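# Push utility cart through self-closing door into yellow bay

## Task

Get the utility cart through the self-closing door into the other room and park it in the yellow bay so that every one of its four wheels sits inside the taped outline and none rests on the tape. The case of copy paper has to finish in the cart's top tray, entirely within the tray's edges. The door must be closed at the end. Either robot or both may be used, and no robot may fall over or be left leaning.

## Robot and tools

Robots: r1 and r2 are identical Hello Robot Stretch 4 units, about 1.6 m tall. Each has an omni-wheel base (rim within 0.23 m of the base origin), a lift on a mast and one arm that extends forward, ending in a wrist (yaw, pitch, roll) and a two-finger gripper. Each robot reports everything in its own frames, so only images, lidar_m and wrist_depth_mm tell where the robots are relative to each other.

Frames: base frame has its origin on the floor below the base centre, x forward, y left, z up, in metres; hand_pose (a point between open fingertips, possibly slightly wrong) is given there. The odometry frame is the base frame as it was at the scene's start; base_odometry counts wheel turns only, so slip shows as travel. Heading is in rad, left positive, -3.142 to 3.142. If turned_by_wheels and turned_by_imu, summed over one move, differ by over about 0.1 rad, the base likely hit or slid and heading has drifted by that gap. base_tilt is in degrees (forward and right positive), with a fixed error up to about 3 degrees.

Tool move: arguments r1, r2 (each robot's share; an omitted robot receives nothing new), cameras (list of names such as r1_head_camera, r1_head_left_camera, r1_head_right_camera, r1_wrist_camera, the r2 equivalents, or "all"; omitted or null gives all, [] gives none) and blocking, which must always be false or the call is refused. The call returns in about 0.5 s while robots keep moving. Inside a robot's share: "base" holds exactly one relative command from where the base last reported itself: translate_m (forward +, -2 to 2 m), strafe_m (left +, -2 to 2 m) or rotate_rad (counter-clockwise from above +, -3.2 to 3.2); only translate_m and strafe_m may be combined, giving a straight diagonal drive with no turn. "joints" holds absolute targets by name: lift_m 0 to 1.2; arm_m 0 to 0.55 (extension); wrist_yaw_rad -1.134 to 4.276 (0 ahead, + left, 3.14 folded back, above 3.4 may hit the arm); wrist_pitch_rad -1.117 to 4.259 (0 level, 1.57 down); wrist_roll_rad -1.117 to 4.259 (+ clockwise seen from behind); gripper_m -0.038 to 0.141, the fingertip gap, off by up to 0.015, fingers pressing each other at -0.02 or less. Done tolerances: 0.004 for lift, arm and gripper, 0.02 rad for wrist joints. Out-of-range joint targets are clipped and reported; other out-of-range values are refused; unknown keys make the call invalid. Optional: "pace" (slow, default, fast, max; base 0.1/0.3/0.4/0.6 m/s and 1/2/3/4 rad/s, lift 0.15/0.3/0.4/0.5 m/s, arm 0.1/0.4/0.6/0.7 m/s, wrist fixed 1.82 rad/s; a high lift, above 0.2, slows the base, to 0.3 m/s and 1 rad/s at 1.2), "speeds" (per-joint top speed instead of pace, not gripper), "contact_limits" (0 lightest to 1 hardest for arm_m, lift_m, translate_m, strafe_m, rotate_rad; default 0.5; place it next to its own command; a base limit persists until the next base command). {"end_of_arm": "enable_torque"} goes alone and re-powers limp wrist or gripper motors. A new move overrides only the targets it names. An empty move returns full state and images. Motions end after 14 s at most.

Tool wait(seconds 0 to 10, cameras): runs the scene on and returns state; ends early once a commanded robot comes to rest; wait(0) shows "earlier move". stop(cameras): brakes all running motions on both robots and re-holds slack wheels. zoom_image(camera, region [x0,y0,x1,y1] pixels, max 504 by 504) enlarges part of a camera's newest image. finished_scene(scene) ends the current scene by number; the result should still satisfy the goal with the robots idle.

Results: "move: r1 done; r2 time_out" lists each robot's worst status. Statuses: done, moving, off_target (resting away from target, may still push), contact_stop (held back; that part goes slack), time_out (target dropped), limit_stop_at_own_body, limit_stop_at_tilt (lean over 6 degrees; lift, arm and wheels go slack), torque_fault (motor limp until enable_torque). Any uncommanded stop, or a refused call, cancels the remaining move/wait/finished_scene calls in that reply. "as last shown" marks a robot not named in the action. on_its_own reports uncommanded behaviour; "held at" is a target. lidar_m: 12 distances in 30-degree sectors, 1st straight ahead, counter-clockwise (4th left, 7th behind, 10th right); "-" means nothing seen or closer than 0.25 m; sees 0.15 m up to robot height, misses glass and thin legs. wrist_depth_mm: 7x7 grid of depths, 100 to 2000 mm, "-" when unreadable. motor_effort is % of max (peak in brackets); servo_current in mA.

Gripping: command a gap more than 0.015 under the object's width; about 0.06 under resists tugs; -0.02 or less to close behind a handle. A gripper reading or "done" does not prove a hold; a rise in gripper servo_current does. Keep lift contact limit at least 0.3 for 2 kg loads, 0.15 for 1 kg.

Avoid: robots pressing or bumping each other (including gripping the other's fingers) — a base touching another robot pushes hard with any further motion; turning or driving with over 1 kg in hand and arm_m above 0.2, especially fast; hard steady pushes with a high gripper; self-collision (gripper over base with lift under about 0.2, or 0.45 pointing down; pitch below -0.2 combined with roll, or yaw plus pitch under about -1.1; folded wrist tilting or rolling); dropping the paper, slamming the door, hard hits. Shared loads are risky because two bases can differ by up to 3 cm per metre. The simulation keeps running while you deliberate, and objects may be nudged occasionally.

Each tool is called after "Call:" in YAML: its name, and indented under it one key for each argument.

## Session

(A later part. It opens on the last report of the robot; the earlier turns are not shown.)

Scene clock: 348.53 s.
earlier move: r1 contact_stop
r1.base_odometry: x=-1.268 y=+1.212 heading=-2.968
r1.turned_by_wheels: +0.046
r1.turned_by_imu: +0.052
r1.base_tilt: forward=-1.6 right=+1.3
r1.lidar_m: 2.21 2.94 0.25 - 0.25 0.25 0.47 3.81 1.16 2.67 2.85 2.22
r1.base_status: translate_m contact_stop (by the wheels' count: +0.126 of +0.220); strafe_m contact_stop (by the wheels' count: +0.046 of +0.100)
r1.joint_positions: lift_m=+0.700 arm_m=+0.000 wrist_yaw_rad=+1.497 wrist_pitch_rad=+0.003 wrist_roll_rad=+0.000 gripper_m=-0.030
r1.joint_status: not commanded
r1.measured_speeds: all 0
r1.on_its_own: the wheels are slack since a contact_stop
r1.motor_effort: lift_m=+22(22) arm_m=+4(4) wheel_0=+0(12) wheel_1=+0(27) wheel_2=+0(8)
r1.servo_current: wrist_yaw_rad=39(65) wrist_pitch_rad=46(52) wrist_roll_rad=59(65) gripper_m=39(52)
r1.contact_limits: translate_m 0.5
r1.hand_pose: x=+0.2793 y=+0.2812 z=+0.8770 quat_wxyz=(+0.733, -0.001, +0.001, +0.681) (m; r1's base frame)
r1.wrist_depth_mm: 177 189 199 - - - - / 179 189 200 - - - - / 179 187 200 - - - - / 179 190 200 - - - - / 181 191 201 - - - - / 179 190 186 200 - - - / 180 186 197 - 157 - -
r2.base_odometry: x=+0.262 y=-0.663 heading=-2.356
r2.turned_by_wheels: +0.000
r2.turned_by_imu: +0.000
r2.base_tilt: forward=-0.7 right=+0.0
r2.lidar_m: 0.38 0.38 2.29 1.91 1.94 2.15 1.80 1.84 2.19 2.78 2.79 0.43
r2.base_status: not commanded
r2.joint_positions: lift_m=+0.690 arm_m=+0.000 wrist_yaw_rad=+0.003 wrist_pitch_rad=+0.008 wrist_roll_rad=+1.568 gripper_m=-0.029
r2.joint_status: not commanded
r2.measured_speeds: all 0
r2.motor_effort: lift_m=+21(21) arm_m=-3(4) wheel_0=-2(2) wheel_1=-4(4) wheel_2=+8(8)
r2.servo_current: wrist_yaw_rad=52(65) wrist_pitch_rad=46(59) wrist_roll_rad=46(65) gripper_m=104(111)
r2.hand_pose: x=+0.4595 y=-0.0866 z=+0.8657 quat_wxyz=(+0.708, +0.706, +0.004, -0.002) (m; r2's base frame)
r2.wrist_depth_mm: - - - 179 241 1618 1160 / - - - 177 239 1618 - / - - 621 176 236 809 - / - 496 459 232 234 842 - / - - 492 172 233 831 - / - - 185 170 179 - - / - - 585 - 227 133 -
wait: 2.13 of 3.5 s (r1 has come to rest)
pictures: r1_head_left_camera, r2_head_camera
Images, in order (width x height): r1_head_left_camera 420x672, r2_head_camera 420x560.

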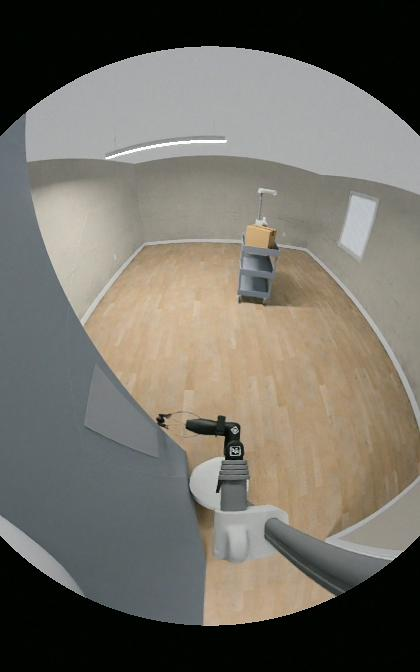

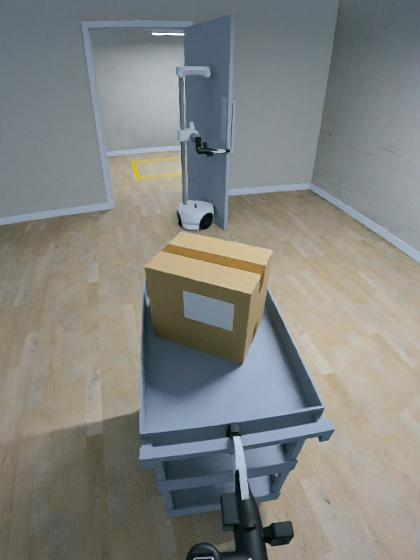

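Call:
move:
  blocking: false
  r1: {"base":{"translate_m":0.2,"strafe_m":0.04},"pace":"slow","contact_limits":{"translate_m":0.5}}
  cameras: []

Call:
wait:
  seconds: 3.5
  cameras: ["r1_head_left_camera","r2_head_camera"]

Call:
move:
  blocking: false
  r1: {"base":{"strafe_m":0.12},"pace":"slow","contact_limits":{"strafe_m":0.5}}
  cameras: []

Call:
wait:
  seconds: 2.5
  cameras: ["r1_head_left_camera","r1_wrist_camera","r2_head_camera"]

Scene clock: 358.70 s.
move: r1 moving
r1.base_odometry: x=-1.280 y=+1.208 heading=-2.967
r1.turned_by_wheels: +0.000
r1.turned_by_imu: +0.000
r1.base_tilt: forward=-1.6 right=+1.3
r1.lidar_m: 2.21 2.93 0.25 - 0.25 0.25 0.47 3.84 1.18 2.72 2.83 2.24
r1.base_status: translate_m moving; strafe_m moving
r1.joint_positions: lift_m=+0.700 arm_m=+0.000 wrist_yaw_rad=+1.497 wrist_pitch_rad=+0.003 wrist_roll_rad=+0.000 gripper_m=-0.030
r1.joint_status: not commanded
r1.measured_speeds: translate_m=+0.048 strafe_m=+0.009 rotate_rad=-0.001 lift_m=+0.000 arm_m=+0.000 wrist_yaw_rad=+0.000 wrist_pitch_rad=+0.000 wrist_roll_rad=+0.000
r1.motor_effort: lift_m=+22(22) arm_m=+3(4) wheel_0=-1(5) wheel_1=+10(13) wheel_2=-6(6)
r1.servo_current: wrist_yaw_rad=39(65) wrist_pitch_rad=46(46) wrist_roll_rad=59(65) gripper_m=39(46)
r1.contact_limits: translate_m 0.5
r1.hand_pose: x=+0.2793 y=+0.2812 z=+0.8770 quat_wxyz=(+0.733, -0.001, +0.001, +0.681) (m; r1's base frame)
r1.wrist_depth_mm: 177 187 196 - - - - / 179 188 198 - - - - / 178 187 198 - - - - / 179 190 198 - - - - / 180 190 198 - - - - / 179 190 186 200 - - - / 179 186 176 - 157 - -
r2: as last shown
r2.base_tilt: forward=-0.6 right=+0.1
r2.lidar_m: 0.37 0.40 2.26 1.91 1.93 2.13 1.84 1.82 2.16 2.78 2.79 0.40
r2.motor_effort: lift_m=+21(21) arm_m=-3(4) wheel_0=-1(2) wheel_1=-4(4) wheel_2=+8(8)
r2.servo_current: wrist_yaw_rad=46(59) wrist_pitch_rad=46(52) wrist_roll_rad=46(59) gripper_m=91(111)
r2.wrist_depth_mm: - - - 179 241 1618 1138 / - - - 177 239 1661 - / - - 615 176 236 798 - / - 496 466 233 235 842 - / - - 492 172 232 831 - / - - 185 169 178 - - / - - 585 - 227 133 -
pictures: none
No camera images: "cameras" was empty.

Scene clock: 361.50 s.
earlier move: r1 done
r1.base_odometry: x=-1.458 y=+1.138 heading=-2.967
r1.turned_by_wheels: +0.000
r1.turned_by_imu: +0.001
r1.base_tilt: forward=-1.5 right=+1.2
r1.lidar_m: 2.01 2.85 2.02 1.95 0.25 0.25 0.47 1.34 1.31 2.80 2.89 2.05
r1.base_status: done
r1.joint_positions: lift_m=+0.700 arm_m=+0.000 wrist_yaw_rad=+1.497 wrist_pitch_rad=+0.003 wrist_roll_rad=+0.000 gripper_m=-0.030
r1.joint_status: not commanded
r1.measured_speeds: all 0
r1.motor_effort: lift_m=+22(22) arm_m=+4(4) wheel_0=+2(5) wheel_1=+7(14) wheel_2=-1(7)
r1.servo_current: wrist_yaw_rad=46(65) wrist_pitch_rad=39(52) wrist_roll_rad=59(72) gripper_m=39(52)
r1.contact_limits: translate_m 0.5
r1.hand_pose: x=+0.2793 y=+0.2812 z=+0.8770 quat_wxyz=(+0.733, -0.001, +0.001, +0.681) (m; r1's base frame)
r1.wrist_depth_mm: - - - - - - - / - - - - - - - / - - - - - - - / - - - - - - - / - - - - - - - / - - 181 200 178 - - / - 137 174 - 148 - -
r2.base_odometry: x=+0.262 y=-0.663 heading=-2.356
r2.turned_by_wheels: +0.000
r2.turned_by_imu: +0.000
r2.base_tilt: forward=-0.7 right=+0.1
r2.lidar_m: 0.38 0.41 2.29 1.92 1.94 2.15 1.84 1.84 2.18 2.78 2.80 0.43
r2.base_status: not commanded
r2.joint_positions: lift_m=+0.690 arm_m=+0.000 wrist_yaw_rad=+0.003 wrist_pitch_rad=+0.008 wrist_roll_rad=+1.568 gripper_m=-0.029
r2.joint_status: not commanded
r2.measured_speeds: all 0
r2.motor_effort: lift_m=+21(21) arm_m=-3(4) wheel_0=-1(2) wheel_1=-4(4) wheel_2=+8(8)
r2.servo_current: wrist_yaw_rad=52(65) wrist_pitch_rad=52(59) wrist_roll_rad=33(59) gripper_m=104(111)
r2.hand_pose: x=+0.4595 y=-0.0866 z=+0.8657 quat_wxyz=(+0.708, +0.706, +0.004, -0.002) (m; r2's base frame)
r2.wrist_depth_mm: - - - 179 242 1618 1138 / - - - 178 240 1661 - / - - 615 175 237 798 - / - 492 462 233 235 842 - / - - 492 172 232 831 - / - - 185 170 179 - - / - - 580 - 229 133 -
wait: 2.80 of 3.5 s (r1 has come to rest)
pictures: r1_head_left_camera, r2_head_camera
Images, in order (width x height): r1_head_left_camera 420x672, r2_head_camera 420x560.

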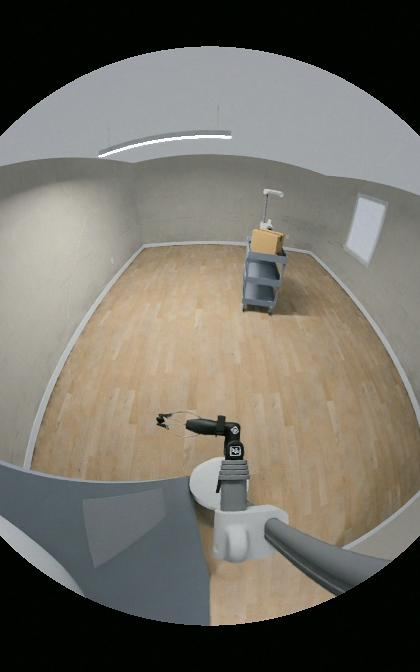

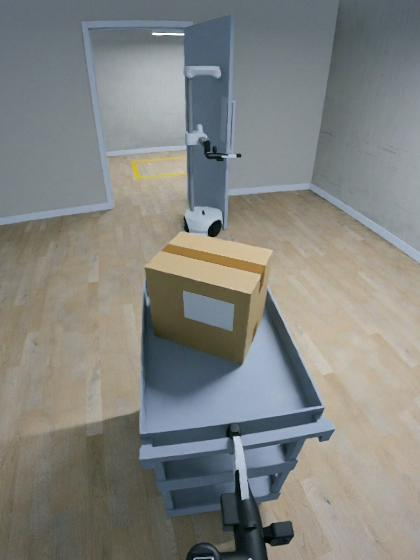

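Scene clock: 362.00 s.
move: r1 moving
r1.base_odometry: x=-1.456 y=+1.126 heading=-2.966
r1.turned_by_wheels: +0.001
r1.turned_by_imu: +0.000
r1.base_tilt: forward=-1.5 right=+1.3
r1.lidar_m: 2.01 2.82 2.04 1.95 0.25 0.25 0.45 1.35 1.32 2.82 2.89 2.05
r1.base_status: strafe_m moving
r1.joint_positions: lift_m=+0.700 arm_m=+0.000 wrist_yaw_rad=+1.497 wrist_pitch_rad=+0.003 wrist_roll_rad=+0.000 gripper_m=-0.030
r1.joint_status: not commanded
r1.measured_speeds: translate_m=+0.005 strafe_m=+0.011 rotate_rad=-0.003 lift_m=+0.000 arm_m=+0.000 wrist_yaw_rad=+0.001 wrist_pitch_rad=+0.000 wrist_roll_rad=+0.000
r1.motor_effort: lift_m=+22(22) arm_m=+4(4) wheel_0=-24(24) wheel_1=+23(23) wheel_2=+5(5)
r1.servo_current: wrist_yaw_rad=52(72) wrist_pitch_rad=46(46) wrist_roll_rad=39(59) gripper_m=33(52)
r1.contact_limits: strafe_m 0.5
r1.hand_pose: x=+0.2793 y=+0.2812 z=+0.8770 quat_wxyz=(+0.733, -0.001, +0.001, +0.681) (m; r1's base frame)
r1.wrist_depth_mm: - - - - - - - / - - - - - - - / - - - - - - - / - - - - - - - / - - - - - - - / - - 180 200 172 - - / - 137 174 - 148 - -
r2: as last shown
r2.base_tilt: forward=-0.6 right=+0.1
r2.lidar_m: 0.36 0.37 2.28 1.92 1.92 2.13 1.84 1.86 2.16 2.79 2.77 0.43
r2.motor_effort: lift_m=+21(21) arm_m=-4(4) wheel_0=-1(2) wheel_1=-4(4) wheel_2=+8(8)
r2.servo_current: wrist_yaw_rad=52(52) wrist_pitch_rad=46(59) wrist_roll_rad=52(59) gripper_m=104(111)
r2.wrist_depth_mm: - - - 179 241 1618 1118 / - - - 177 240 1618 - / - - 609 176 236 798 - / - 496 462 233 234 842 - / - - 492 172 232 831 - / - - 185 170 179 - - / - - 585 - 229 133 -
pictures: none
No camera images: "cameras" was empty.

Scene clock: 362.53 s.
earlier move: r1 contact_stop
r1.base_odometry: x=-1.456 y=+1.122 heading=-2.968
r1.turned_by_wheels: -0.002
r1.turned_by_imu: -0.001
r1.base_tilt: forward=-1.6 right=+1.3
r1.lidar_m: 2.01 2.84 2.03 1.95 0.25 0.25 0.46 1.37 1.32 2.80 2.89 2.07
r1.base_status: strafe_m contact_stop (by the wheels' count: +0.016 of +0.120)
r1.joint_positions: lift_m=+0.700 arm_m=+0.000 wrist_yaw_rad=+1.497 wrist_pitch_rad=+0.003 wrist_roll_rad=+0.000 gripper_m=-0.030
r1.joint_status: not commanded
r1.measured_speeds: all 0
r1.on_its_own: the wheels are slack since a contact_stop
r1.motor_effort: lift_m=+22(22) arm_m=+4(4) wheel_0=+0(29) wheel_1=+0(25) wheel_2=+0(8)
r1.servo_current: wrist_yaw_rad=46(72) wrist_pitch_rad=46(52) wrist_roll_rad=52(59) gripper_m=46(52)
r1.contact_limits: strafe_m 0.5
r1.hand_pose: x=+0.2792 y=+0.2812 z=+0.8770 quat_wxyz=(+0.733, -0.001, +0.001, +0.681) (m; r1's base frame)
r1.wrist_depth_mm: - - - - - - - / - - - - - - - / - - - - - - - / - - - - - - - / - - - - - - - / - - 181 199 177 - - / - 137 174 - 148 - -
r2.base_odometry: x=+0.262 y=-0.663 heading=-2.356
r2.turned_by_wheels: +0.000
r2.turned_by_imu: +0.000
r2.base_tilt: forward=-0.6 right=+0.0
r2.lidar_m: 0.35 0.38 2.28 1.94 1.93 2.13 1.83 1.84 2.15 2.80 2.78 0.45
r2.base_status: not commanded
r2.joint_positions: lift_m=+0.690 arm_m=+0.000 wrist_yaw_rad=+0.003 wrist_pitch_rad=+0.008 wrist_roll_rad=+1.568 gripper_m=-0.029
r2.joint_status: not commanded
r2.measured_speeds: all 0
r2.motor_effort: lift_m=+21(21) arm_m=-4(4) wheel_0=-1(2) wheel_1=-4(4) wheel_2=+8(8)
r2.servo_current: wrist_yaw_rad=46(52) wrist_pitch_rad=46(59) wrist_roll_rad=52(59) gripper_m=98(111)
r2.hand_pose: x=+0.4595 y=-0.0866 z=+0.8657 quat_wxyz=(+0.708, +0.706, +0.004, -0.002) (m; r2's base frame)
r2.wrist_depth_mm: - - - 179 242 1618 1160 / - - - 177 238 1618 - / - - 615 176 237 788 - / - 500 459 234 235 842 - / - - 492 172 232 831 - / - - 184 170 179 - - / - - 580 - 228 133 -
wait: 0.53 of 2.5 s (r1 has come to rest)
pictures: r1_head_left_camera, r1_wrist_camera, r2_head_camera
Images, in order (width x height): r1_head_left_camera 420x672, r1_wrist_camera 616x392, r2_head_camera 420x560.

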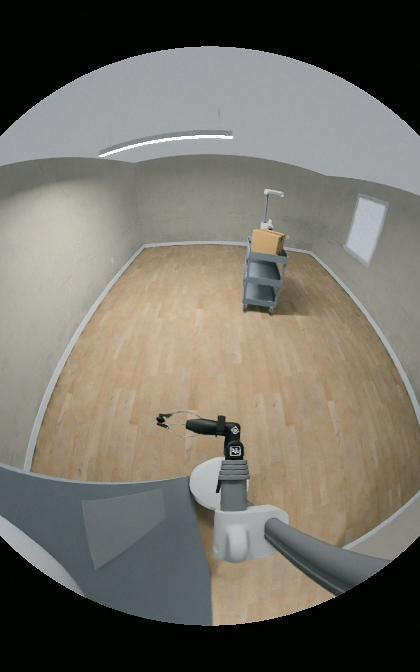

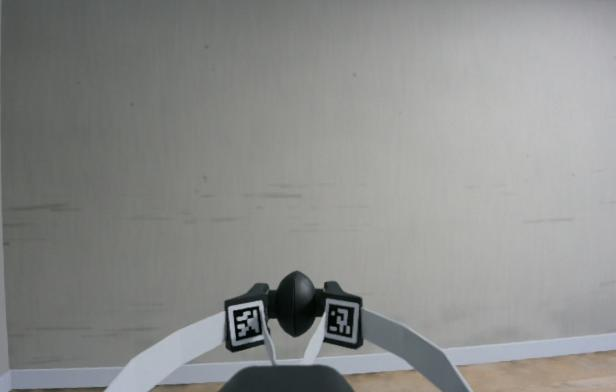

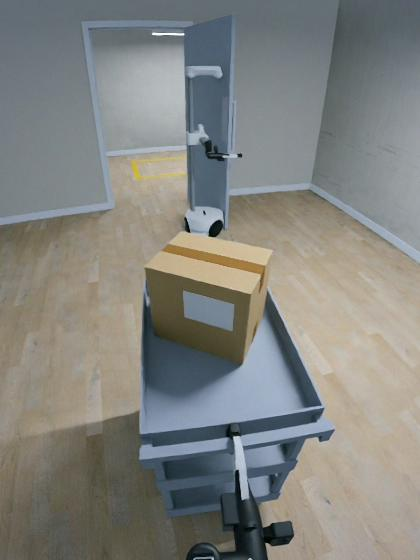

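Call:
stop:
  cameras: []

Call:
move:
  blocking: false
  r2: {"base":{"strafe_m":-0.1},"pace":"slow"}
  cameras: []

Call:
wait:
  seconds: 2
  cameras: []

Call:
move:
  blocking: false
  r2: {"base":{"rotate_rad":0.12},"pace":"slow"}
  cameras: []

Call:
wait:
  seconds: 1.5
  cameras: ["r2_wrist_camera","r2_head_camera","r1_head_left_camera"]

Scene clock: 379.37 s.
stop: r1's wheels hold again
r1.base_odometry: x=-1.456 y=+1.122 heading=-2.968
r1.turned_by_wheels: +0.000
r1.turned_by_imu: +0.000
r1.base_tilt: forward=-1.6 right=+1.3
r1.lidar_m: 2.01 2.83 2.02 1.94 0.25 0.25 0.47 1.36 1.32 2.80 2.89 2.06
r1.base_status: strafe_m contact_stop (by the wheels' count: +0.016 of +0.120)
r1.joint_positions: lift_m=+0.700 arm_m=+0.000 wrist_yaw_rad=+1.497 wrist_pitch_rad=+0.003 wrist_roll_rad=+0.000 gripper_m=-0.030
r1.joint_status: not commanded
r1.measured_speeds: all 0
r1.motor_effort: lift_m=+22(22) arm_m=+4(4) wheel_0=+0(29) wheel_1=+0(25) wheel_2=+0(8)
r1.servo_current: wrist_yaw_rad=46(72) wrist_pitch_rad=39(52) wrist_roll_rad=46(59) gripper_m=46(52)
r1.contact_limits: strafe_m 0.5
r1.hand_pose: x=+0.2792 y=+0.2812 z=+0.8770 quat_wxyz=(+0.733, -0.001, +0.001, +0.681) (m; r1's base frame)
r1.wrist_depth_mm: - - - - - - - / - - - - - - - / - - - - - - - / - - - - - - - / - - - - - - - / - - 181 199 177 - - / - 137 174 - 148 - -
r2.base_odometry: x=+0.262 y=-0.663 heading=-2.356
r2.turned_by_wheels: +0.000
r2.turned_by_imu: +0.000
r2.base_tilt: forward=-0.7 right=+0.0
r2.lidar_m: 0.38 0.41 2.22 1.92 1.92 2.12 1.84 1.87 2.18 2.78 2.79 0.42
r2.base_status: not commanded
r2.joint_positions: lift_m=+0.690 arm_m=+0.000 wrist_yaw_rad=+0.003 wrist_pitch_rad=+0.008 wrist_roll_rad=+1.568 gripper_m=-0.029
r2.joint_status: not commanded
r2.measured_speeds: all 0
r2.motor_effort: lift_m=+21(21) arm_m=-3(4) wheel_0=-1(2) wheel_1=-4(4) wheel_2=+8(8)
r2.servo_current: wrist_yaw_rad=46(52) wrist_pitch_rad=46(59) wrist_roll_rad=46(59) gripper_m=104(111)
r2.hand_pose: x=+0.4595 y=-0.0866 z=+0.8657 quat_wxyz=(+0.708, +0.706, +0.004, -0.002) (m; r2's base frame)
r2.wrist_depth_mm: - - - 179 241 1618 1138 / - - - 177 239 1576 - / - - 621 176 236 798 - / - 492 462 233 234 842 - / - - 492 172 232 831 - / - - 185 170 179 - - / - - 585 - 228 132 -
pictures: none
No camera images: "cameras" was empty.

Scene clock: 379.87 s.
move: r2 moving
r1: as last shown
r1.lidar_m: 1.98 2.84 2.00 1.95 0.25 0.25 0.46 1.37 1.34 2.80 2.87 2.07
r1.motor_effort: lift_m=+22(22) arm_m=+4(4) wheel_0=+0(1) wheel_1=+0(0) wheel_2=+0(0)
r1.servo_current: wrist_yaw_rad=59(59) wrist_pitch_rad=39(46) wrist_roll_rad=46(59) gripper_m=46(46)
r1.contact_limits: strafe_m 0.5
r1.wrist_depth_mm: - - - - - - - / - - - - - - - / - - - - - - - / - - - - - - - / - - - - - - - / - - 181 199 176 - - / - 137 174 - 148 - -
r2.base_odometry: x=+0.252 y=-0.653 heading=-2.356
r2.turned_by_wheels: +0.000
r2.turned_by_imu: +0.000
r2.base_tilt: forward=-0.7 right=+0.1
r2.lidar_m: 0.39 0.38 2.26 1.93 1.95 2.13 1.84 1.84 2.16 2.77 2.78 0.42
r2.base_status: strafe_m moving
r2.joint_positions: lift_m=+0.690 arm_m=+0.000 wrist_yaw_rad=+0.003 wrist_pitch_rad=+0.008 wrist_roll_rad=+1.568 gripper_m=-0.029
r2.joint_status: not commanded
r2.measured_speeds: translate_m=+0.000 strafe_m=-0.057 rotate_rad=+0.000 lift_m=+0.000 arm_m=+0.000 wrist_yaw_rad=+0.000 wrist_pitch_rad=+0.000 wrist_roll_rad=+0.000
r2.motor_effort: lift_m=+21(21) arm_m=-3(4) wheel_0=+8(14) wheel_1=-6(8) wheel_2=+0(7)
r2.servo_current: wrist_yaw_rad=39(59) wrist_pitch_rad=52(52) wrist_roll_rad=52(52) gripper_m=104(104)
r2.hand_pose: x=+0.4595 y=-0.0866 z=+0.8657 quat_wxyz=(+0.708, +0.706, +0.004, -0.002) (m; r2's base frame)
r2.wrist_depth_mm: - - - 182 244 1661 1138 / - - - 179 242 1808 512 / - - 640 177 237 798 - / - - 466 234 235 842 - / - - 492 173 232 831 - / - - 185 170 179 - - / - - 580 - 227 133 -
pictures: none
No camera images: "cameras" was empty.

Scene clock: 381.50 s.
earlier move: r2 done
r1.base_odometry: x=-1.456 y=+1.122 heading=-2.968
r1.turned_by_wheels: +0.000
r1.turned_by_imu: +0.000
r1.base_tilt: forward=-1.6 right=+1.3
r1.lidar_m: 2.00 2.82 2.02 1.94 0.25 0.25 0.45 1.35 1.33 2.80 2.91 2.07
r1.base_status: not commanded
r1.joint_positions: lift_m=+0.700 arm_m=+0.000 wrist_yaw_rad=+1.497 wrist_pitch_rad=+0.003 wrist_roll_rad=+0.000 gripper_m=-0.030
r1.joint_status: not commanded
r1.measured_speeds: all 0
r1.motor_effort: lift_m=+22(22) arm_m=+4(4) wheel_0=+0(1) wheel_1=+0(0) wheel_2=+0(0)
r1.servo_current: wrist_yaw_rad=39(59) wrist_pitch_rad=46(52) wrist_roll_rad=52(72) gripper_m=52(52)
r1.contact_limits: strafe_m 0.5
r1.hand_pose: x=+0.2792 y=+0.2812 z=+0.8770 quat_wxyz=(+0.733, -0.001, +0.001, +0.681) (m; r1's base frame)
r1.wrist_depth_mm: - - - - - - - / - - - - - - - / - - - - - - - / - - - - - - - / - - - - - - - / - - 181 200 176 - - / - 137 174 - 148 - -
r2.base_odometry: x=+0.192 y=-0.593 heading=-2.356
r2.turned_by_wheels: +0.000
r2.turned_by_imu: +0.000
r2.base_tilt: forward=-0.7 right=+0.1
r2.lidar_m: 0.36 0.34 2.38 2.03 2.02 2.11 1.80 1.81 2.12 2.68 2.69 0.43
r2.base_status: done
r2.joint_positions: lift_m=+0.690 arm_m=+0.000 wrist_yaw_rad=+0.003 wrist_pitch_rad=+0.008 wrist_roll_rad=+1.569 gripper_m=-0.029
r2.joint_status: not commanded
r2.measured_speeds: all 0
r2.motor_effort: lift_m=+21(21) arm_m=-3(4) wheel_0=+7(14) wheel_1=-4(8) wheel_2=+0(7)
r2.servo_current: wrist_yaw_rad=52(59) wrist_pitch_rad=46(59) wrist_roll_rad=52(65) gripper_m=98(104)
r2.hand_pose: x=+0.4595 y=-0.0866 z=+0.8657 quat_wxyz=(+0.708, +0.706, +0.004, -0.002) (m; r2's base frame)
r2.wrist_depth_mm: - - - 206 277 1336 310 / - - - 198 264 1661 1160 / - - - 189 252 1708 - / - - 564 182 244 - - / - 477 469 178 236 820 - / - - 185 169 179 - - / - - 517 - 222 - -
wait: 1.63 of 2 s (r2 has come to rest)
pictures: none
No camera images: "cameras" was empty.

Scene clock: 382.00 s.
move: r2 moving
r1: as last shown
r1.lidar_m: 1.99 2.83 2.03 1.96 0.25 0.25 0.49 1.37 1.33 2.79 2.90 2.04
r1.motor_effort: lift_m=+22(22) arm_m=+4(4) wheel_0=+0(0) wheel_1=+0(0) wheel_2=+0(0)
r1.servo_current: wrist_yaw_rad=59(65) wrist_pitch_rad=46(52) wrist_roll_rad=59(65) gripper_m=46(52)
r1.contact_limits: strafe_m 0.5
r1.wrist_depth_mm: - - - - - - - / - - - - - - - / - - - - - - - / - - - - - - - / - - - - - - - / - - 181 200 176 - - / - 137 174 - 149 - -
r2.base_odometry: x=+0.192 y=-0.593 heading=-2.255
r2.turned_by_wheels: +0.101
r2.turned_by_imu: +0.098
r2.base_tilt: forward=-0.6 right=+0.0
r2.lidar_m: 0.38 0.40 2.27 1.99 2.06 2.03 1.80 1.82 2.27 2.69 2.73 0.43
r2.base_status: rotate_rad moving
r2.joint_positions: lift_m=+0.690 arm_m=+0.000 wrist_yaw_rad=-0.005 wrist_pitch_rad=+0.008 wrist_roll_rad=+1.569 gripper_m=-0.029
r2.joint_status: not commanded
r2.measured_speeds: translate_m=+0.003 strafe_m=+0.003 rotate_rad=+0.216 lift_m=+0.000 arm_m=+0.000 wrist_yaw_rad=+0.047 wrist_pitch_rad=+0.000 wrist_roll_rad=+0.000
r2.motor_effort: lift_m=+21(21) arm_m=-3(4) wheel_0=-8(9) wheel_1=-7(9) wheel_2=-10(13)
r2.servo_current: wrist_yaw_rad=65(65) wrist_pitch_rad=46(52) wrist_roll_rad=52(59) gripper_m=98(98)
r2.hand_pose: x=+0.4588 y=-0.0890 z=+0.8657 quat_wxyz=(+0.708, +0.706, +0.001, -0.005) (m; r2's base frame)
r2.wrist_depth_mm: - - - 184 247 1618 1138 / - - - 181 243 1661 500 / - - - 178 239 798 - / - - 462 235 236 831 - / - - 488 173 233 809 - / - - 186 169 179 - - / - - 569 - 226 - -
pictures: none
No camera images: "cameras" was empty.

Scene clock: 382.67 s.
earlier move: r2 done
r1.base_odometry: x=-1.456 y=+1.122 heading=-2.968
r1.turned_by_wheels: +0.000
r1.turned_by_imu: +0.000
r1.base_tilt: forward=-1.6 right=+1.3
r1.lidar_m: 1.99 2.87 2.03 1.95 0.25 0.25 0.45 1.37 1.35 2.79 2.88 2.04
r1.base_status: not commanded
r1.joint_positions: lift_m=+0.700 arm_m=+0.000 wrist_yaw_rad=+1.497 wrist_pitch_rad=+0.003 wrist_roll_rad=+0.000 gripper_m=-0.030
r1.joint_status: not commanded
r1.measured_speeds: all 0
r1.motor_effort: lift_m=+22(22) arm_m=+3(4) wheel_0=+0(1) wheel_1=+0(0) wheel_2=+0(0)
r1.servo_current: wrist_yaw_rad=78(78) wrist_pitch_rad=46(52) wrist_roll_rad=33(65) gripper_m=33(52)
r1.contact_limits: strafe_m 0.5
r1.hand_pose: x=+0.2792 y=+0.2812 z=+0.8770 quat_wxyz=(+0.733, -0.001, +0.001, +0.681) (m; r1's base frame)
r1.wrist_depth_mm: - - - - - - - / - - - - - - - / - - - - - - - / - - - - - - - / - - - - - - - / - - 180 200 176 - - / - 137 174 - 148 - -
r2.base_odometry: x=+0.192 y=-0.593 heading=-2.236
r2.turned_by_wheels: +0.019
r2.turned_by_imu: +0.018
r2.base_tilt: forward=-0.7 right=+0.1
r2.lidar_m: 0.38 0.39 2.22 2.02 2.04 1.99 1.81 1.83 2.31 2.69 2.73 0.42
r2.base_status: done
r2.joint_positions: lift_m=+0.690 arm_m=+0.000 wrist_yaw_rad=+0.002 wrist_pitch_rad=+0.008 wrist_roll_rad=+1.569 gripper_m=-0.029
r2.joint_status: not commanded
r2.measured_speeds: all 0
r2.motor_effort: lift_m=+21(21) arm_m=-3(4) wheel_0=-1(9) wheel_1=-4(9) wheel_2=-2(13)
r2.servo_current: wrist_yaw_rad=39(72) wrist_pitch_rad=52(52) wrist_roll_rad=52(59) gripper_m=91(98)
r2.hand_pose: x=+0.4594 y=-0.0869 z=+0.8657 quat_wxyz=(+0.708, +0.706, +0.003, -0.002) (m; r2's base frame)
r2.wrist_depth_mm: - - - 177 238 1618 1205 / - - - 176 236 1618 - / - - 585 174 235 809 - / - 484 466 232 234 831 - / - - 496 171 231 831 - / - - 185 170 178 - - / - - 591 - 229 1537 -
wait: 0.67 of 1.5 s (r2 has come to rest)
pictures: r1_head_left_camera, r2_head_camera, r2_wrist_camera
Images, in order (width x height): r1_head_left_camera 420x672, r2_head_camera 420x560, r2_wrist_camera 616x392.

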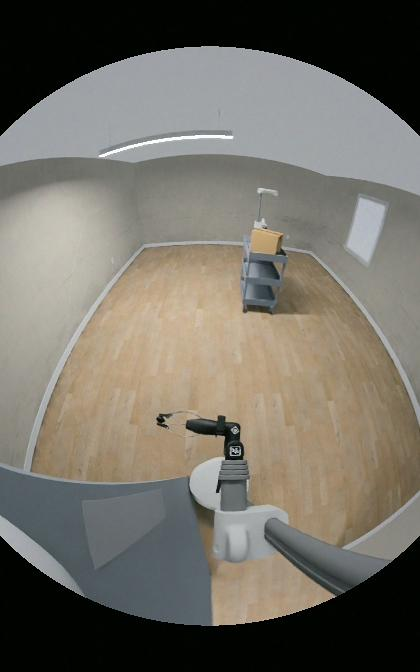

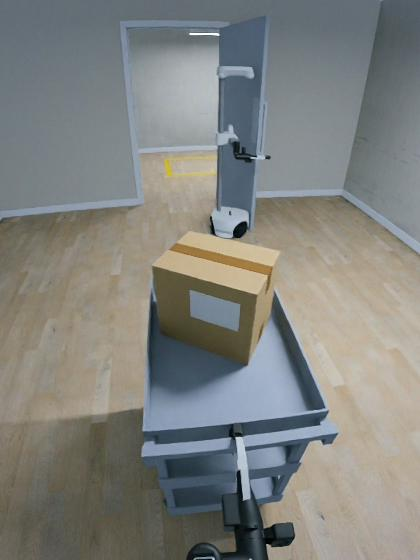

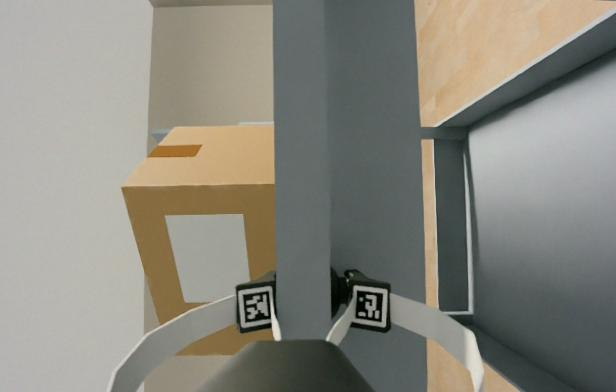

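Call:
move:
  blocking: false
  r2: {"base":{"rotate_rad":0.125},"pace":"slow"}
  cameras: []

Call:
wait:
  seconds: 1.5
  cameras: ["r2_wrist_camera","r2_head_camera","r2_head_left_camera","r2_head_right_camera","r1_head_left_camera","r1_head_right_camera"]

Scene clock: 389.77 s.
move: r2 moving
r1: as last shown
r1.base_tilt: forward=-1.5 right=+1.3
r1.lidar_m: 1.99 2.82 2.02 1.94 0.25 0.25 0.45 1.38 1.34 2.79 2.86 2.02
r1.motor_effort: lift_m=+22(22) arm_m=+4(4) wheel_0=-1(1) wheel_1=+0(0) wheel_2=+0(0)
r1.servo_current: wrist_yaw_rad=39(52) wrist_pitch_rad=52(52) wrist_roll_rad=46(59) gripper_m=39(52)
r1.contact_limits: strafe_m 0.5
r1.wrist_depth_mm: - - - - - - - / - - - - - - - / - - - - - - - / - - - - - - - / - - - - - - - / - - 181 200 176 - - / - 137 174 - 148 - -
r2.base_odometry: x=+0.192 y=-0.593 heading=-2.133
r2.turned_by_wheels: +0.103
r2.turned_by_imu: +0.101
r2.base_tilt: forward=-0.7 right=+0.0
r2.lidar_m: 0.39 0.43 2.17 2.00 2.15 1.91 1.80 1.90 2.55 2.68 2.78 0.43
r2.base_status: rotate_rad moving
r2.joint_positions: lift_m=+0.690 arm_m=+0.000 wrist_yaw_rad=-0.003 wrist_pitch_rad=+0.008 wrist_roll_rad=+1.569 gripper_m=-0.029
r2.joint_status: not commanded
r2.measured_speeds: translate_m=+0.001 strafe_m=+0.002 rotate_rad=+0.225 lift_m=+0.000 arm_m=+0.000 wrist_yaw_rad=+0.009 wrist_pitch_rad=+0.000 wrist_roll_rad=+0.000
r2.motor_effort: lift_m=+20(21) arm_m=-4(4) wheel_0=-5(12) wheel_1=-4(9) wheel_2=-7(12)
r2.servo_current: wrist_yaw_rad=46(46) wrist_pitch_rad=46(59) wrist_roll_rad=39(52) gripper_m=98(104)
r2.hand_pose: x=+0.4590 y=-0.0883 z=+0.8657 quat_wxyz=(+0.708, +0.706, +0.002, -0.004) (m; r2's base frame)
r2.wrist_depth_mm: - - - 158 216 1618 - / - - 621 160 218 732 - / - 512 459 163 223 820 - / - 496 473 165 224 831 - / - - 530 168 229 - - / - - 185 170 179 - - / - - - - 236 1576 484
pictures: none
No camera images: "cameras" was empty.

Scene clock: 390.27 s.
earlier move: r2 done
r1.base_odometry: x=-1.456 y=+1.122 heading=-2.968
r1.turned_by_wheels: +0.000
r1.turned_by_imu: +0.000
r1.base_tilt: forward=-1.6 right=+1.3
r1.lidar_m: 2.01 2.81 2.02 1.95 0.25 0.25 0.46 1.36 1.32 2.81 2.90 2.03
r1.base_status: not commanded
r1.joint_positions: lift_m=+0.700 arm_m=+0.000 wrist_yaw_rad=+1.497 wrist_pitch_rad=+0.003 wrist_roll_rad=+0.000 gripper_m=-0.030
r1.joint_status: not commanded
r1.measured_speeds: all 0
r1.motor_effort: lift_m=+22(22) arm_m=+4(4) wheel_0=+0(1) wheel_1=+0(0) wheel_2=+0(0)
r1.servo_current: wrist_yaw_rad=39(59) wrist_pitch_rad=39(52) wrist_roll_rad=46(59) gripper_m=46(59)
r1.contact_limits: strafe_m 0.5
r1.hand_pose: x=+0.2792 y=+0.2812 z=+0.8770 quat_wxyz=(+0.733, -0.001, +0.001, +0.681) (m; r1's base frame)
r1.wrist_depth_mm: - - - - - - - / - - - - - - - / - - - - - - - / - - - - - - - / - - - - - - - / - - 181 200 176 - - / - 137 174 - 149 - -
r2.base_odometry: x=+0.192 y=-0.593 heading=-2.112
r2.turned_by_wheels: +0.021
r2.turned_by_imu: +0.020
r2.base_tilt: forward=-0.7 right=+0.0
r2.lidar_m: 0.40 0.43 2.15 2.02 2.14 1.89 1.81 1.90 2.58 2.68 2.82 0.40
r2.base_status: done
r2.joint_positions: lift_m=+0.690 arm_m=+0.000 wrist_yaw_rad=-0.002 wrist_pitch_rad=+0.008 wrist_roll_rad=+1.569 gripper_m=-0.029
r2.joint_status: not commanded
r2.measured_speeds: all 0
r2.motor_effort: lift_m=+21(21) arm_m=-3(4) wheel_0=-2(12) wheel_1=-6(9) wheel_2=-5(12)
r2.servo_current: wrist_yaw_rad=59(59) wrist_pitch_rad=52(59) wrist_roll_rad=46(52) gripper_m=91(104)
r2.hand_pose: x=+0.4592 y=-0.0879 z=+0.8657 quat_wxyz=(+0.708, +0.706, +0.002, -0.003) (m; r2's base frame)
r2.wrist_depth_mm: - - - 149 206 1430 - / - - 544 153 211 809 - / - 469 445 156 216 820 - / - - 484 161 222 831 - / - - 554 166 227 - - / - - 185 169 179 - - / - - - - - 1499 488
wait: 0.50 of 1.5 s (r2 has come to rest)
pictures: r1_head_left_camera, r1_head_right_camera, r2_head_camera, r2_head_left_camera, r2_head_right_camera, r2_wrist_camera
Images, in order (width x height): r1_head_left_camera 420x672, r1_head_right_camera 420x672, r2_head_camera 420x560, r2_head_left_camera 420x672, r2_head_right_camera 420x672, r2_wrist_camera 616x392.

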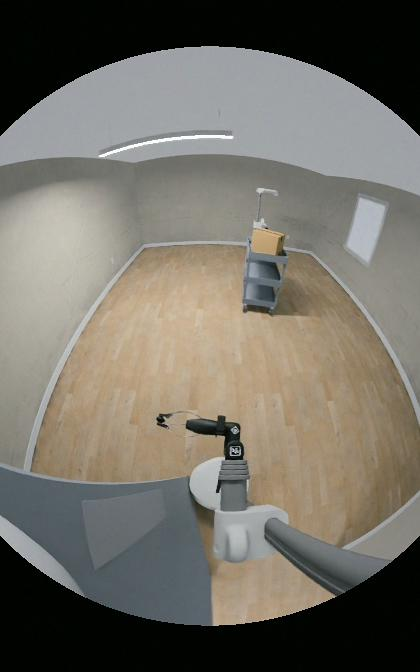

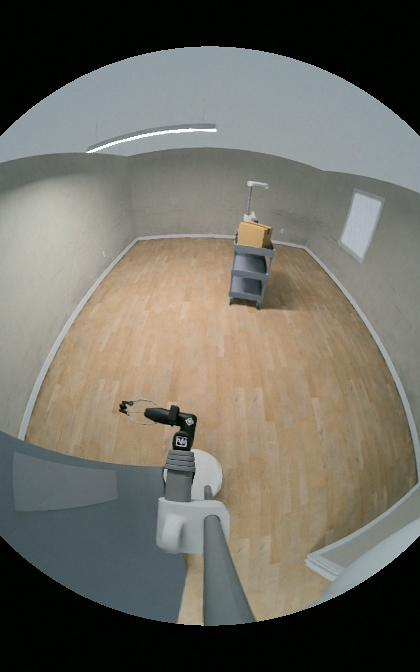

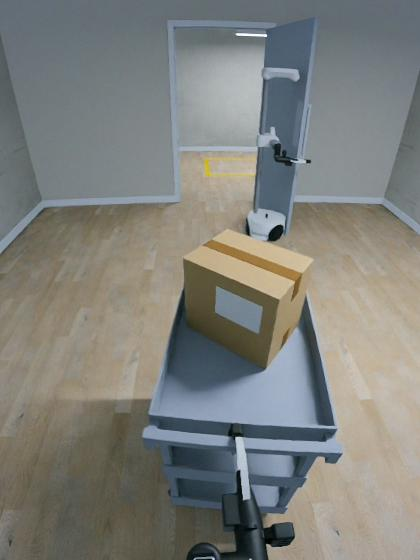

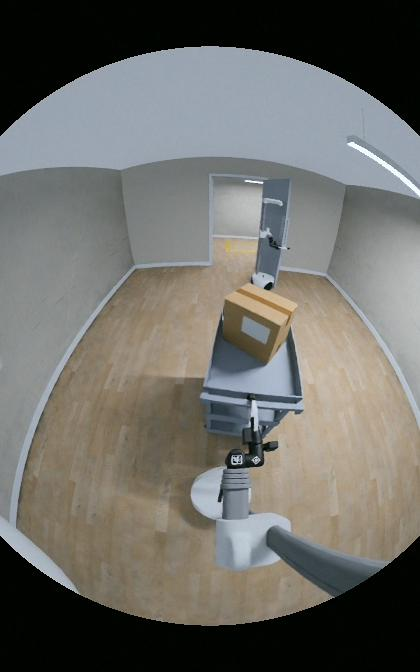

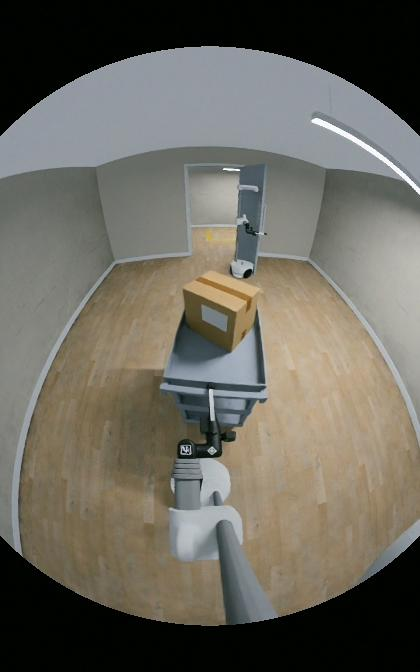

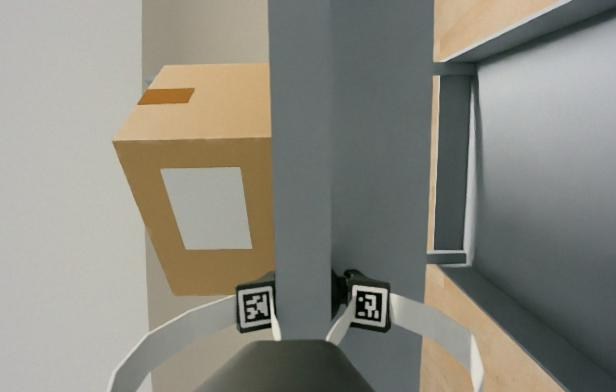

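Call:
move:
  blocking: false
  r1: {"base":{"translate_m":0.15,"strafe_m":0.06},"pace":"slow","contact_limits":{"translate_m":0.5}}
  r2: {"base":{"strafe_m":0.12},"pace":"slow"}
  cameras: []

Call:
wait:
  seconds: 3
  cameras: []

Call:
wait:
  seconds: 1
  cameras: ["r2_wrist_camera","r2_head_camera","r1_head_left_camera"]

Scene clock: 402.57 s.
move: r1 moving; r2 moving
r1.base_odometry: x=-1.468 y=+1.115 heading=-2.967
r1.turned_by_wheels: +0.001
r1.turned_by_imu: +0.001
r1.base_tilt: forward=-1.6 right=+1.3
r1.lidar_m: 2.01 2.84 2.02 1.92 0.25 0.25 0.45 1.36 1.35 2.81 2.90 2.03
r1.base_status: translate_m moving; strafe_m moving
r1.joint_positions: lift_m=+0.700 arm_m=+0.000 wrist_yaw_rad=+1.497 wrist_pitch_rad=+0.003 wrist_roll_rad=+0.000 gripper_m=-0.030
r1.joint_status: not commanded
r1.measured_speeds: translate_m=+0.048 strafe_m=+0.013 rotate_rad=+0.004 lift_m=+0.000 arm_m=+0.000 wrist_yaw_rad=+0.000 wrist_pitch_rad=+0.000 wrist_roll_rad=+0.000
r1.motor_effort: lift_m=+22(22) arm_m=+4(4) wheel_0=-4(4) wheel_1=+20(20) wheel_2=-4(5)
r1.servo_current: wrist_yaw_rad=65(72) wrist_pitch_rad=39(52) wrist_roll_rad=59(59) gripper_m=46(52)
r1.contact_limits: translate_m 0.5
r1.hand_pose: x=+0.2792 y=+0.2812 z=+0.8770 quat_wxyz=(+0.733, -0.001, +0.001, +0.681) (m; r1's base frame)
r1.wrist_depth_mm: - - - - - - - / - - - - - - - / - - - - - - - / - - - - - - - / - - - - - - - / - - 181 200 172 - - / - 137 174 - 148 - -
r2.base_odometry: x=+0.204 y=-0.600 heading=-2.112
r2.turned_by_wheels: +0.000
r2.turned_by_imu: +0.000
r2.base_tilt: forward=-0.7 right=+0.1
r2.lidar_m: 0.40 0.44 2.12 2.02 2.14 1.90 1.81 1.90 2.57 2.70 2.80 0.43
r2.base_status: strafe_m moving
r2.joint_positions: lift_m=+0.690 arm_m=+0.000 wrist_yaw_rad=-0.002 wrist_pitch_rad=+0.008 wrist_roll_rad=+1.569 gripper_m=-0.029
r2.joint_status: not commanded
r2.measured_speeds: translate_m=+0.000 strafe_m=+0.057 rotate_rad=+0.002 lift_m=+0.000 arm_m=+0.000 wrist_yaw_rad=-0.002 wrist_pitch_rad=+0.000 wrist_roll_rad=+0.000
r2.motor_effort: lift_m=+21(21) arm_m=-4(4) wheel_0=-15(15) wheel_1=+7(7) wheel_2=-1(5)
r2.servo_current: wrist_yaw_rad=46(46) wrist_pitch_rad=52(59) wrist_roll_rad=52(59) gripper_m=98(104)
r2.hand_pose: x=+0.4591 y=-0.0879 z=+0.8657 quat_wxyz=(+0.708, +0.706, +0.002, -0.003) (m; r2's base frame)
r2.wrist_depth_mm: - - - 150 207 1499 - / - - 544 154 212 788 - / - 466 442 158 218 798 - / - - 488 162 223 831 - / - - 559 167 228 - - / - - 185 170 178 - - / - - - - - 1576 480
pictures: none
No camera images: "cameras" was empty.

Scene clock: 403.23 s.
earlier move: r1 contact_stop; r2 moving
r1.base_odometry: x=-1.477 y=+1.114 heading=-2.952
r1.turned_by_wheels: +0.015
r1.turned_by_imu: +0.016
r1.base_tilt: forward=-1.6 right=+1.3
r1.lidar_m: 2.02 2.79 2.00 1.92 0.25 0.25 0.45 1.36 1.35 2.81 2.90 2.01
r1.base_status: translate_m contact_stop (by the wheels' count: +0.022 of +0.150); strafe_m contact_stop (by the wheels' count: +0.004 of +0.060)
r1.joint_positions: lift_m=+0.700 arm_m=+0.000 wrist_yaw_rad=+1.497 wrist_pitch_rad=+0.003 wrist_roll_rad=+0.000 gripper_m=-0.030
r1.joint_status: not commanded
r1.measured_speeds: all 0
r1.on_its_own: the wheels are slack since a contact_stop
r1.motor_effort: lift_m=+22(22) arm_m=+4(4) wheel_0=+0(10) wheel_1=+0(28) wheel_2=+0(5)
r1.servo_current: wrist_yaw_rad=46(72) wrist_pitch_rad=46(52) wrist_roll_rad=39(65) gripper_m=39(52)
r1.contact_limits: translate_m 0.5
r1.hand_pose: x=+0.2792 y=+0.2812 z=+0.8770 quat_wxyz=(+0.733, -0.001, +0.001, +0.681) (m; r1's base frame)
r1.wrist_depth_mm: - - - - - - - / - - - - - - - / - - - - - - - / - - - - - - - / - - - - - - - / - - 181 199 172 - - / - 137 174 - 148 - -
r2.base_odometry: x=+0.255 y=-0.631 heading=-2.112
r2.turned_by_wheels: +0.000
r2.turned_by_imu: +0.000
r2.base_tilt: forward=-0.7 right=+0.1
r2.lidar_m: 0.42 2.84 2.08 1.94 2.06 1.91 1.80 1.91 2.62 2.74 2.88 0.42
r2.base_status: strafe_m moving
r2.joint_positions: lift_m=+0.690 arm_m=+0.000 wrist_yaw_rad=-0.002 wrist_pitch_rad=+0.008 wrist_roll_rad=+1.569 gripper_m=-0.029
r2.joint_status: not commanded
r2.measured_speeds: translate_m=+0.000 strafe_m=+0.098 rotate_rad=+0.003 lift_m=+0.000 arm_m=+0.000 wrist_yaw_rad=+0.000 wrist_pitch_rad=+0.000 wrist_roll_rad=+0.000
r2.motor_effort: lift_m=+21(21) arm_m=-4(4) wheel_0=-8(15) wheel_1=+6(9) wheel_2=+0(5)
r2.servo_current: wrist_yaw_rad=46(59) wrist_pitch_rad=46(59) wrist_roll_rad=52(59) gripper_m=98(104)
r2.hand_pose: x=+0.4591 y=-0.0879 z=+0.8657 quat_wxyz=(+0.708, +0.706, +0.002, -0.003) (m; r2's base frame)
r2.wrist_depth_mm: - - - 138 195 - - / - 508 462 142 201 - - / - 445 442 148 209 - - / - - 504 155 217 - - / - - 603 163 225 - - / - - 185 168 179 1499 - / - - - - - 1537 469
wait: 0.67 of 3 s (r1 has come to rest)
pictures: none
No camera images: "cameras" was empty.

not run: a stop that you did not command came earlier in this reply.

Call:
move:
  blocking: false
  r1: {"base":{"translate_m":0.15,"strafe_m":0.0},"pace":"slow","contact_limits":{"translate_m":0.6}}
  cameras: []

Call:
wait:
  seconds: 2.5
  cameras: ["r2_wrist_camera","r2_head_camera","r1_head_left_camera"]

Scene clock: 409.23 s.
earlier move: r2 done
move: r1 moving
r1.base_odometry: x=-1.489 y=+1.111 heading=-2.952
r1.turned_by_wheels: +0.001
r1.turned_by_imu: +0.000
r1.base_tilt: forward=-1.6 right=+1.3
r1.lidar_m: 2.04 2.78 2.03 1.92 0.25 0.25 0.49 1.35 1.37 2.81 2.90 2.02
r1.base_status: translate_m moving; strafe_m moving
r1.joint_positions: lift_m=+0.700 arm_m=+0.000 wrist_yaw_rad=+1.497 wrist_pitch_rad=+0.003 wrist_roll_rad=+0.000 gripper_m=-0.030
r1.joint_status: not commanded
r1.measured_speeds: translate_m=+0.048 strafe_m=+0.000 rotate_rad=+0.001 lift_m=+0.000 arm_m=+0.000 wrist_yaw_rad=+0.000 wrist_pitch_rad=+0.000 wrist_roll_rad=+0.000
r1.motor_effort: lift_m=+22(22) arm_m=+4(4) wheel_0=+4(4) wheel_1=+7(11) wheel_2=-7(7)
r1.servo_current: wrist_yaw_rad=46(72) wrist_pitch_rad=39(52) wrist_roll_rad=46(72) gripper_m=39(46)
r1.contact_limits: translate_m 0.6
r1.hand_pose: x=+0.2792 y=+0.2812 z=+0.8770 quat_wxyz=(+0.733, -0.001, +0.001, +0.681) (m; r1's base frame)
r1.wrist_depth_mm: - - - - - - - / - - - - - - - / - - - - - - - / - - - - - - - / - - - - - - - / - - 181 200 172 - - / - 137 174 - 149 - -
r2.base_odometry: x=+0.294 y=-0.655 heading=-2.112
r2.turned_by_wheels: +0.000
r2.turned_by_imu: +0.001
r2.base_tilt: forward=-0.7 right=+0.1
r2.lidar_m: 0.40 2.74 1.99 1.90 2.03 1.89 1.82 1.91 2.58 2.79 2.93 0.40
r2.base_status: done
r2.joint_positions: lift_m=+0.690 arm_m=+0.000 wrist_yaw_rad=-0.002 wrist_pitch_rad=+0.008 wrist_roll_rad=+1.569 gripper_m=-0.029
r2.joint_status: not commanded
r2.measured_speeds: all 0
r2.motor_effort: lift_m=+21(21) arm_m=-3(4) wheel_0=-4(4) wheel_1=+4(4) wheel_2=+0(0)
r2.servo_current: wrist_yaw_rad=46(52) wrist_pitch_rad=46(59) wrist_roll_rad=46(52) gripper_m=98(98)
r2.hand_pose: x=+0.4591 y=-0.0879 z=+0.8657 quat_wxyz=(+0.708, +0.706, +0.002, -0.003) (m; r2's base frame)
r2.wrist_depth_mm: - - 508 129 183 - - / - 433 418 133 193 - - / - 462 452 140 204 - - / - - 530 150 215 - - / - - - 157 224 - - / - - 185 167 179 1576 488 / - - - - - 1537 1078
pictures: none
No camera images: "cameras" was empty.

Scene clock: 411.50 s.
earlier move: r1 done
r1.base_odometry: x=-1.624 y=+1.085 heading=-2.952
r1.turned_by_wheels: +0.000
r1.turned_by_imu: +0.000
r1.base_tilt: forward=-1.6 right=+1.2
r1.lidar_m: 1.90 2.79 2.00 1.91 0.31 0.25 0.46 1.47 1.59 2.81 2.91 1.88
r1.base_status: done
r1.joint_positions: lift_m=+0.700 arm_m=+0.000 wrist_yaw_rad=+1.497 wrist_pitch_rad=+0.003 wrist_roll_rad=+0.000 gripper_m=-0.030
r1.joint_status: not commanded
r1.measured_speeds: all 0
r1.motor_effort: lift_m=+22(22) arm_m=+4(4) wheel_0=+0(6) wheel_1=+5(11) wheel_2=+1(7)
r1.servo_current: wrist_yaw_rad=46(72) wrist_pitch_rad=39(52) wrist_roll_rad=65(72) gripper_m=46(52)
r1.contact_limits: translate_m 0.6
r1.hand_pose: x=+0.2792 y=+0.2812 z=+0.8770 quat_wxyz=(+0.733, -0.001, +0.001, +0.681) (m; r1's base frame)
r1.wrist_depth_mm: - - - - - - - / - - - - - - - / - - - - - - - / - - - - - - - / - - - - - - - / - - 181 200 172 - - / - 137 174 - 148 - -
r2.base_odometry: x=+0.294 y=-0.655 heading=-2.112
r2.turned_by_wheels: +0.000
r2.turned_by_imu: +0.000
r2.base_tilt: forward=-0.7 right=+0.0
r2.lidar_m: 0.42 2.78 2.03 1.90 2.02 1.91 1.80 1.92 2.61 2.81 2.94 0.38
r2.base_status: done
r2.joint_positions: lift_m=+0.690 arm_m=+0.000 wrist_yaw_rad=-0.002 wrist_pitch_rad=+0.008 wrist_roll_rad=+1.569 gripper_m=-0.029
r2.joint_status: not commanded
r2.measured_speeds: all 0
r2.motor_effort: lift_m=+21(21) arm_m=-3(4) wheel_0=-4(4) wheel_1=+3(4) wheel_2=+0(0)
r2.servo_current: wrist_yaw_rad=52(65) wrist_pitch_rad=46(59) wrist_roll_rad=52(59) gripper_m=98(98)
r2.hand_pose: x=+0.4591 y=-0.0879 z=+0.8657 quat_wxyz=(+0.708, +0.706, +0.002, -0.003) (m; r2's base frame)
r2.wrist_depth_mm: - - 504 129 183 - - / - 436 415 133 192 - - / - 462 452 140 204 - - / - - 535 150 215 - - / - - - 156 224 - - / - - 185 167 179 1576 492 / - - - - - 1576 1098
wait: 2.27 of 2.5 s (r1 has come to rest)
pictures: r1_head_left_camera, r2_head_camera, r2_wrist_camera
Images, in order (width x height): r1_head_left_camera 420x672, r2_head_camera 420x560, r2_wrist_camera 616x392.

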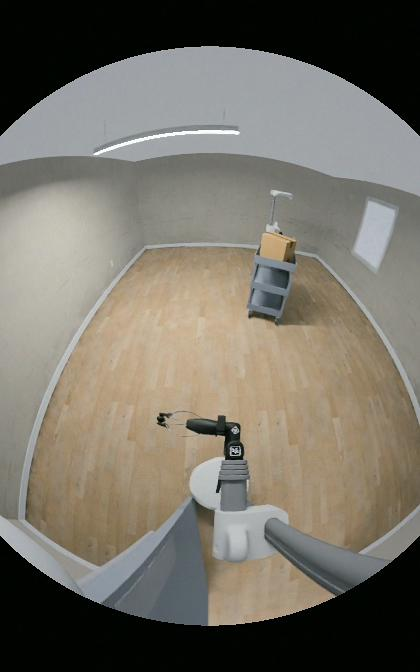

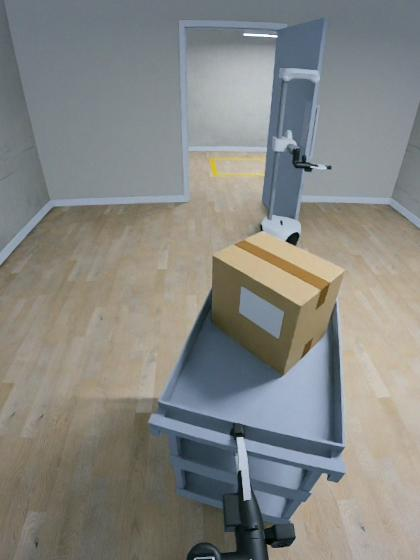

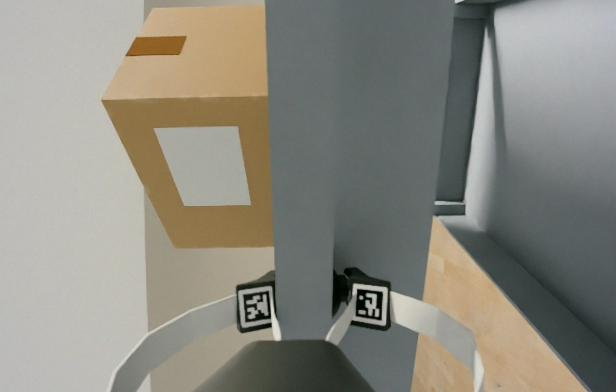

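Call:
move:
  blocking: false
  r2: {"base":{"strafe_m":-0.16},"pace":"slow"}
  cameras: []

Call:
wait:
  seconds: 3
  cameras: ["r2_wrist_camera","r2_head_camera","r2_head_right_camera"]

Scene clock: 420.70 s.
move: r2 moving
r1: as last shown
r1.base_tilt: forward=-1.6 right=+1.3
r1.lidar_m: 1.89 2.79 2.03 1.91 0.29 0.25 0.47 1.45 1.62 2.81 2.88 1.88
r1.motor_effort: lift_m=+22(22) arm_m=+4(4) wheel_0=+1(1) wheel_1=+6(6) wheel_2=+1(1)
r1.servo_current: wrist_yaw_rad=52(59) wrist_pitch_rad=39(52) wrist_roll_rad=39(65) gripper_m=46(52)
r1.contact_limits: translate_m 0.6
r2.base_odometry: x=+0.282 y=-0.647 heading=-2.112
r2.turned_by_wheels: +0.000
r2.turned_by_imu: +0.001
r2.base_tilt: forward=-0.7 right=+0.1
r2.lidar_m: 0.43 0.52 2.04 1.90 2.03 1.91 1.81 1.90 2.62 2.79 2.91 0.39
r2.base_status: strafe_m moving
r2.joint_positions: lift_m=+0.690 arm_m=+0.000 wrist_yaw_rad=-0.001 wrist_pitch_rad=+0.008 wrist_roll_rad=+1.569 gripper_m=-0.029
r2.joint_status: not commanded
r2.measured_speeds: translate_m=-0.001 strafe_m=-0.054 rotate_rad=+0.003 lift_m=+0.000 arm_m=+0.000 wrist_yaw_rad=+0.015 wrist_pitch_rad=+0.000 wrist_roll_rad=+0.000
r2.motor_effort: lift_m=+21(21) arm_m=-3(4) wheel_0=+10(11) wheel_1=-7(7) wheel_2=-1(2)
r2.servo_current: wrist_yaw_rad=46(59) wrist_pitch_rad=46(59) wrist_roll_rad=33(52) gripper_m=91(98)
r2.hand_pose: x=+0.4592 y=-0.0876 z=+0.8657 quat_wxyz=(+0.708, +0.706, +0.003, -0.003) (m; r2's base frame)
r2.wrist_depth_mm: - - 496 127 180 - - / - 430 410 131 191 - - / - 462 452 139 202 - - / - - 535 148 213 - - / - - - 155 224 - - / - - 185 167 179 1464 512 / - - - - - 1537 1098
pictures: none
No camera images: "cameras" was empty.

Scene clock: 422.97 s.
earlier move: r2 done
r1.base_odometry: x=-1.624 y=+1.085 heading=-2.952
r1.turned_by_wheels: +0.000
r1.turned_by_imu: +0.000
r1.base_tilt: forward=-1.6 right=+1.2
r1.lidar_m: 1.81 2.82 2.01 1.92 0.30 0.25 0.48 1.46 1.56 2.81 2.92 1.86
r1.base_status: not commanded
r1.joint_positions: lift_m=+0.700 arm_m=+0.000 wrist_yaw_rad=+1.497 wrist_pitch_rad=+0.003 wrist_roll_rad=+0.000 gripper_m=-0.030
r1.joint_status: not commanded
r1.measured_speeds: all 0
r1.motor_effort: lift_m=+22(22) arm_m=+4(4) wheel_0=+1(1) wheel_1=+6(6) wheel_2=+1(1)
r1.servo_current: wrist_yaw_rad=46(65) wrist_pitch_rad=46(52) wrist_roll_rad=46(65) gripper_m=46(59)
r1.contact_limits: translate_m 0.6
r1.hand_pose: x=+0.2792 y=+0.2812 z=+0.8770 quat_wxyz=(+0.733, -0.001, +0.001, +0.681) (m; r1's base frame)
r1.wrist_depth_mm: - - - - - - - / - - - - - - - / - - - - - - - / - - - - - - - / - - - - - - - / - - 181 200 173 - - / - 137 174 - 148 - -
r2.base_odometry: x=+0.158 y=-0.572 heading=-2.112
r2.turned_by_wheels: +0.000
r2.turned_by_imu: +0.000
r2.base_tilt: forward=-0.7 right=+0.1
r2.lidar_m: 0.39 0.45 2.19 2.06 2.17 1.91 1.79 1.91 2.61 2.65 2.78 0.41
r2.base_status: done
r2.joint_positions: lift_m=+0.690 arm_m=+0.000 wrist_yaw_rad=+0.002 wrist_pitch_rad=+0.008 wrist_roll_rad=+1.569 gripper_m=-0.029
r2.joint_status: not commanded
r2.measured_speeds: all 0
r2.motor_effort: lift_m=+21(21) arm_m=-3(4) wheel_0=+5(14) wheel_1=-4(10) wheel_2=+0(2)
r2.servo_current: wrist_yaw_rad=39(72) wrist_pitch_rad=52(59) wrist_roll_rad=52(59) gripper_m=91(104)
r2.hand_pose: x=+0.4594 y=-0.0870 z=+0.8657 quat_wxyz=(+0.708, +0.706, +0.003, -0.002) (m; r2's base frame)
r2.wrist_depth_mm: - - - 155 212 1537 - / - - 591 158 216 741 - / - 500 452 161 220 809 - / - 496 477 164 224 831 - / - - 539 167 227 - - / - - 184 169 178 - - / - - - - 236 1464 480
wait: 2.27 of 3 s (r2 has come to rest)
pictures: r2_head_camera, r2_head_right_camera, r2_wrist_camera
Images, in order (width x height): r2_head_camera 420x560, r2_head_right_camera 420x672, r2_wrist_camera 616x392.

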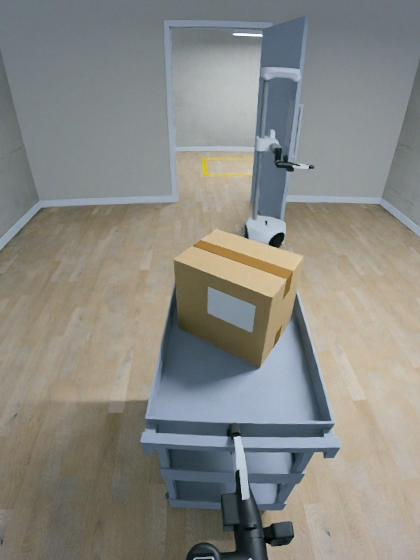

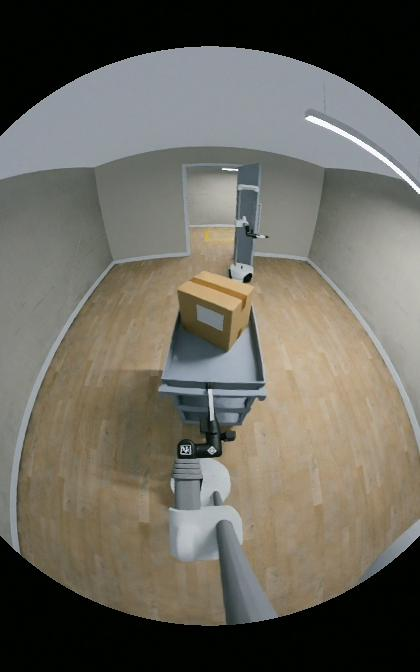

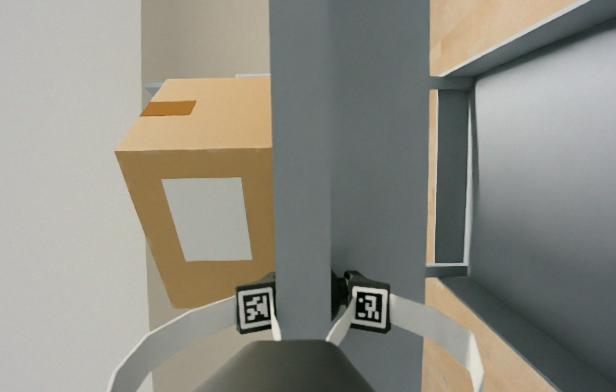

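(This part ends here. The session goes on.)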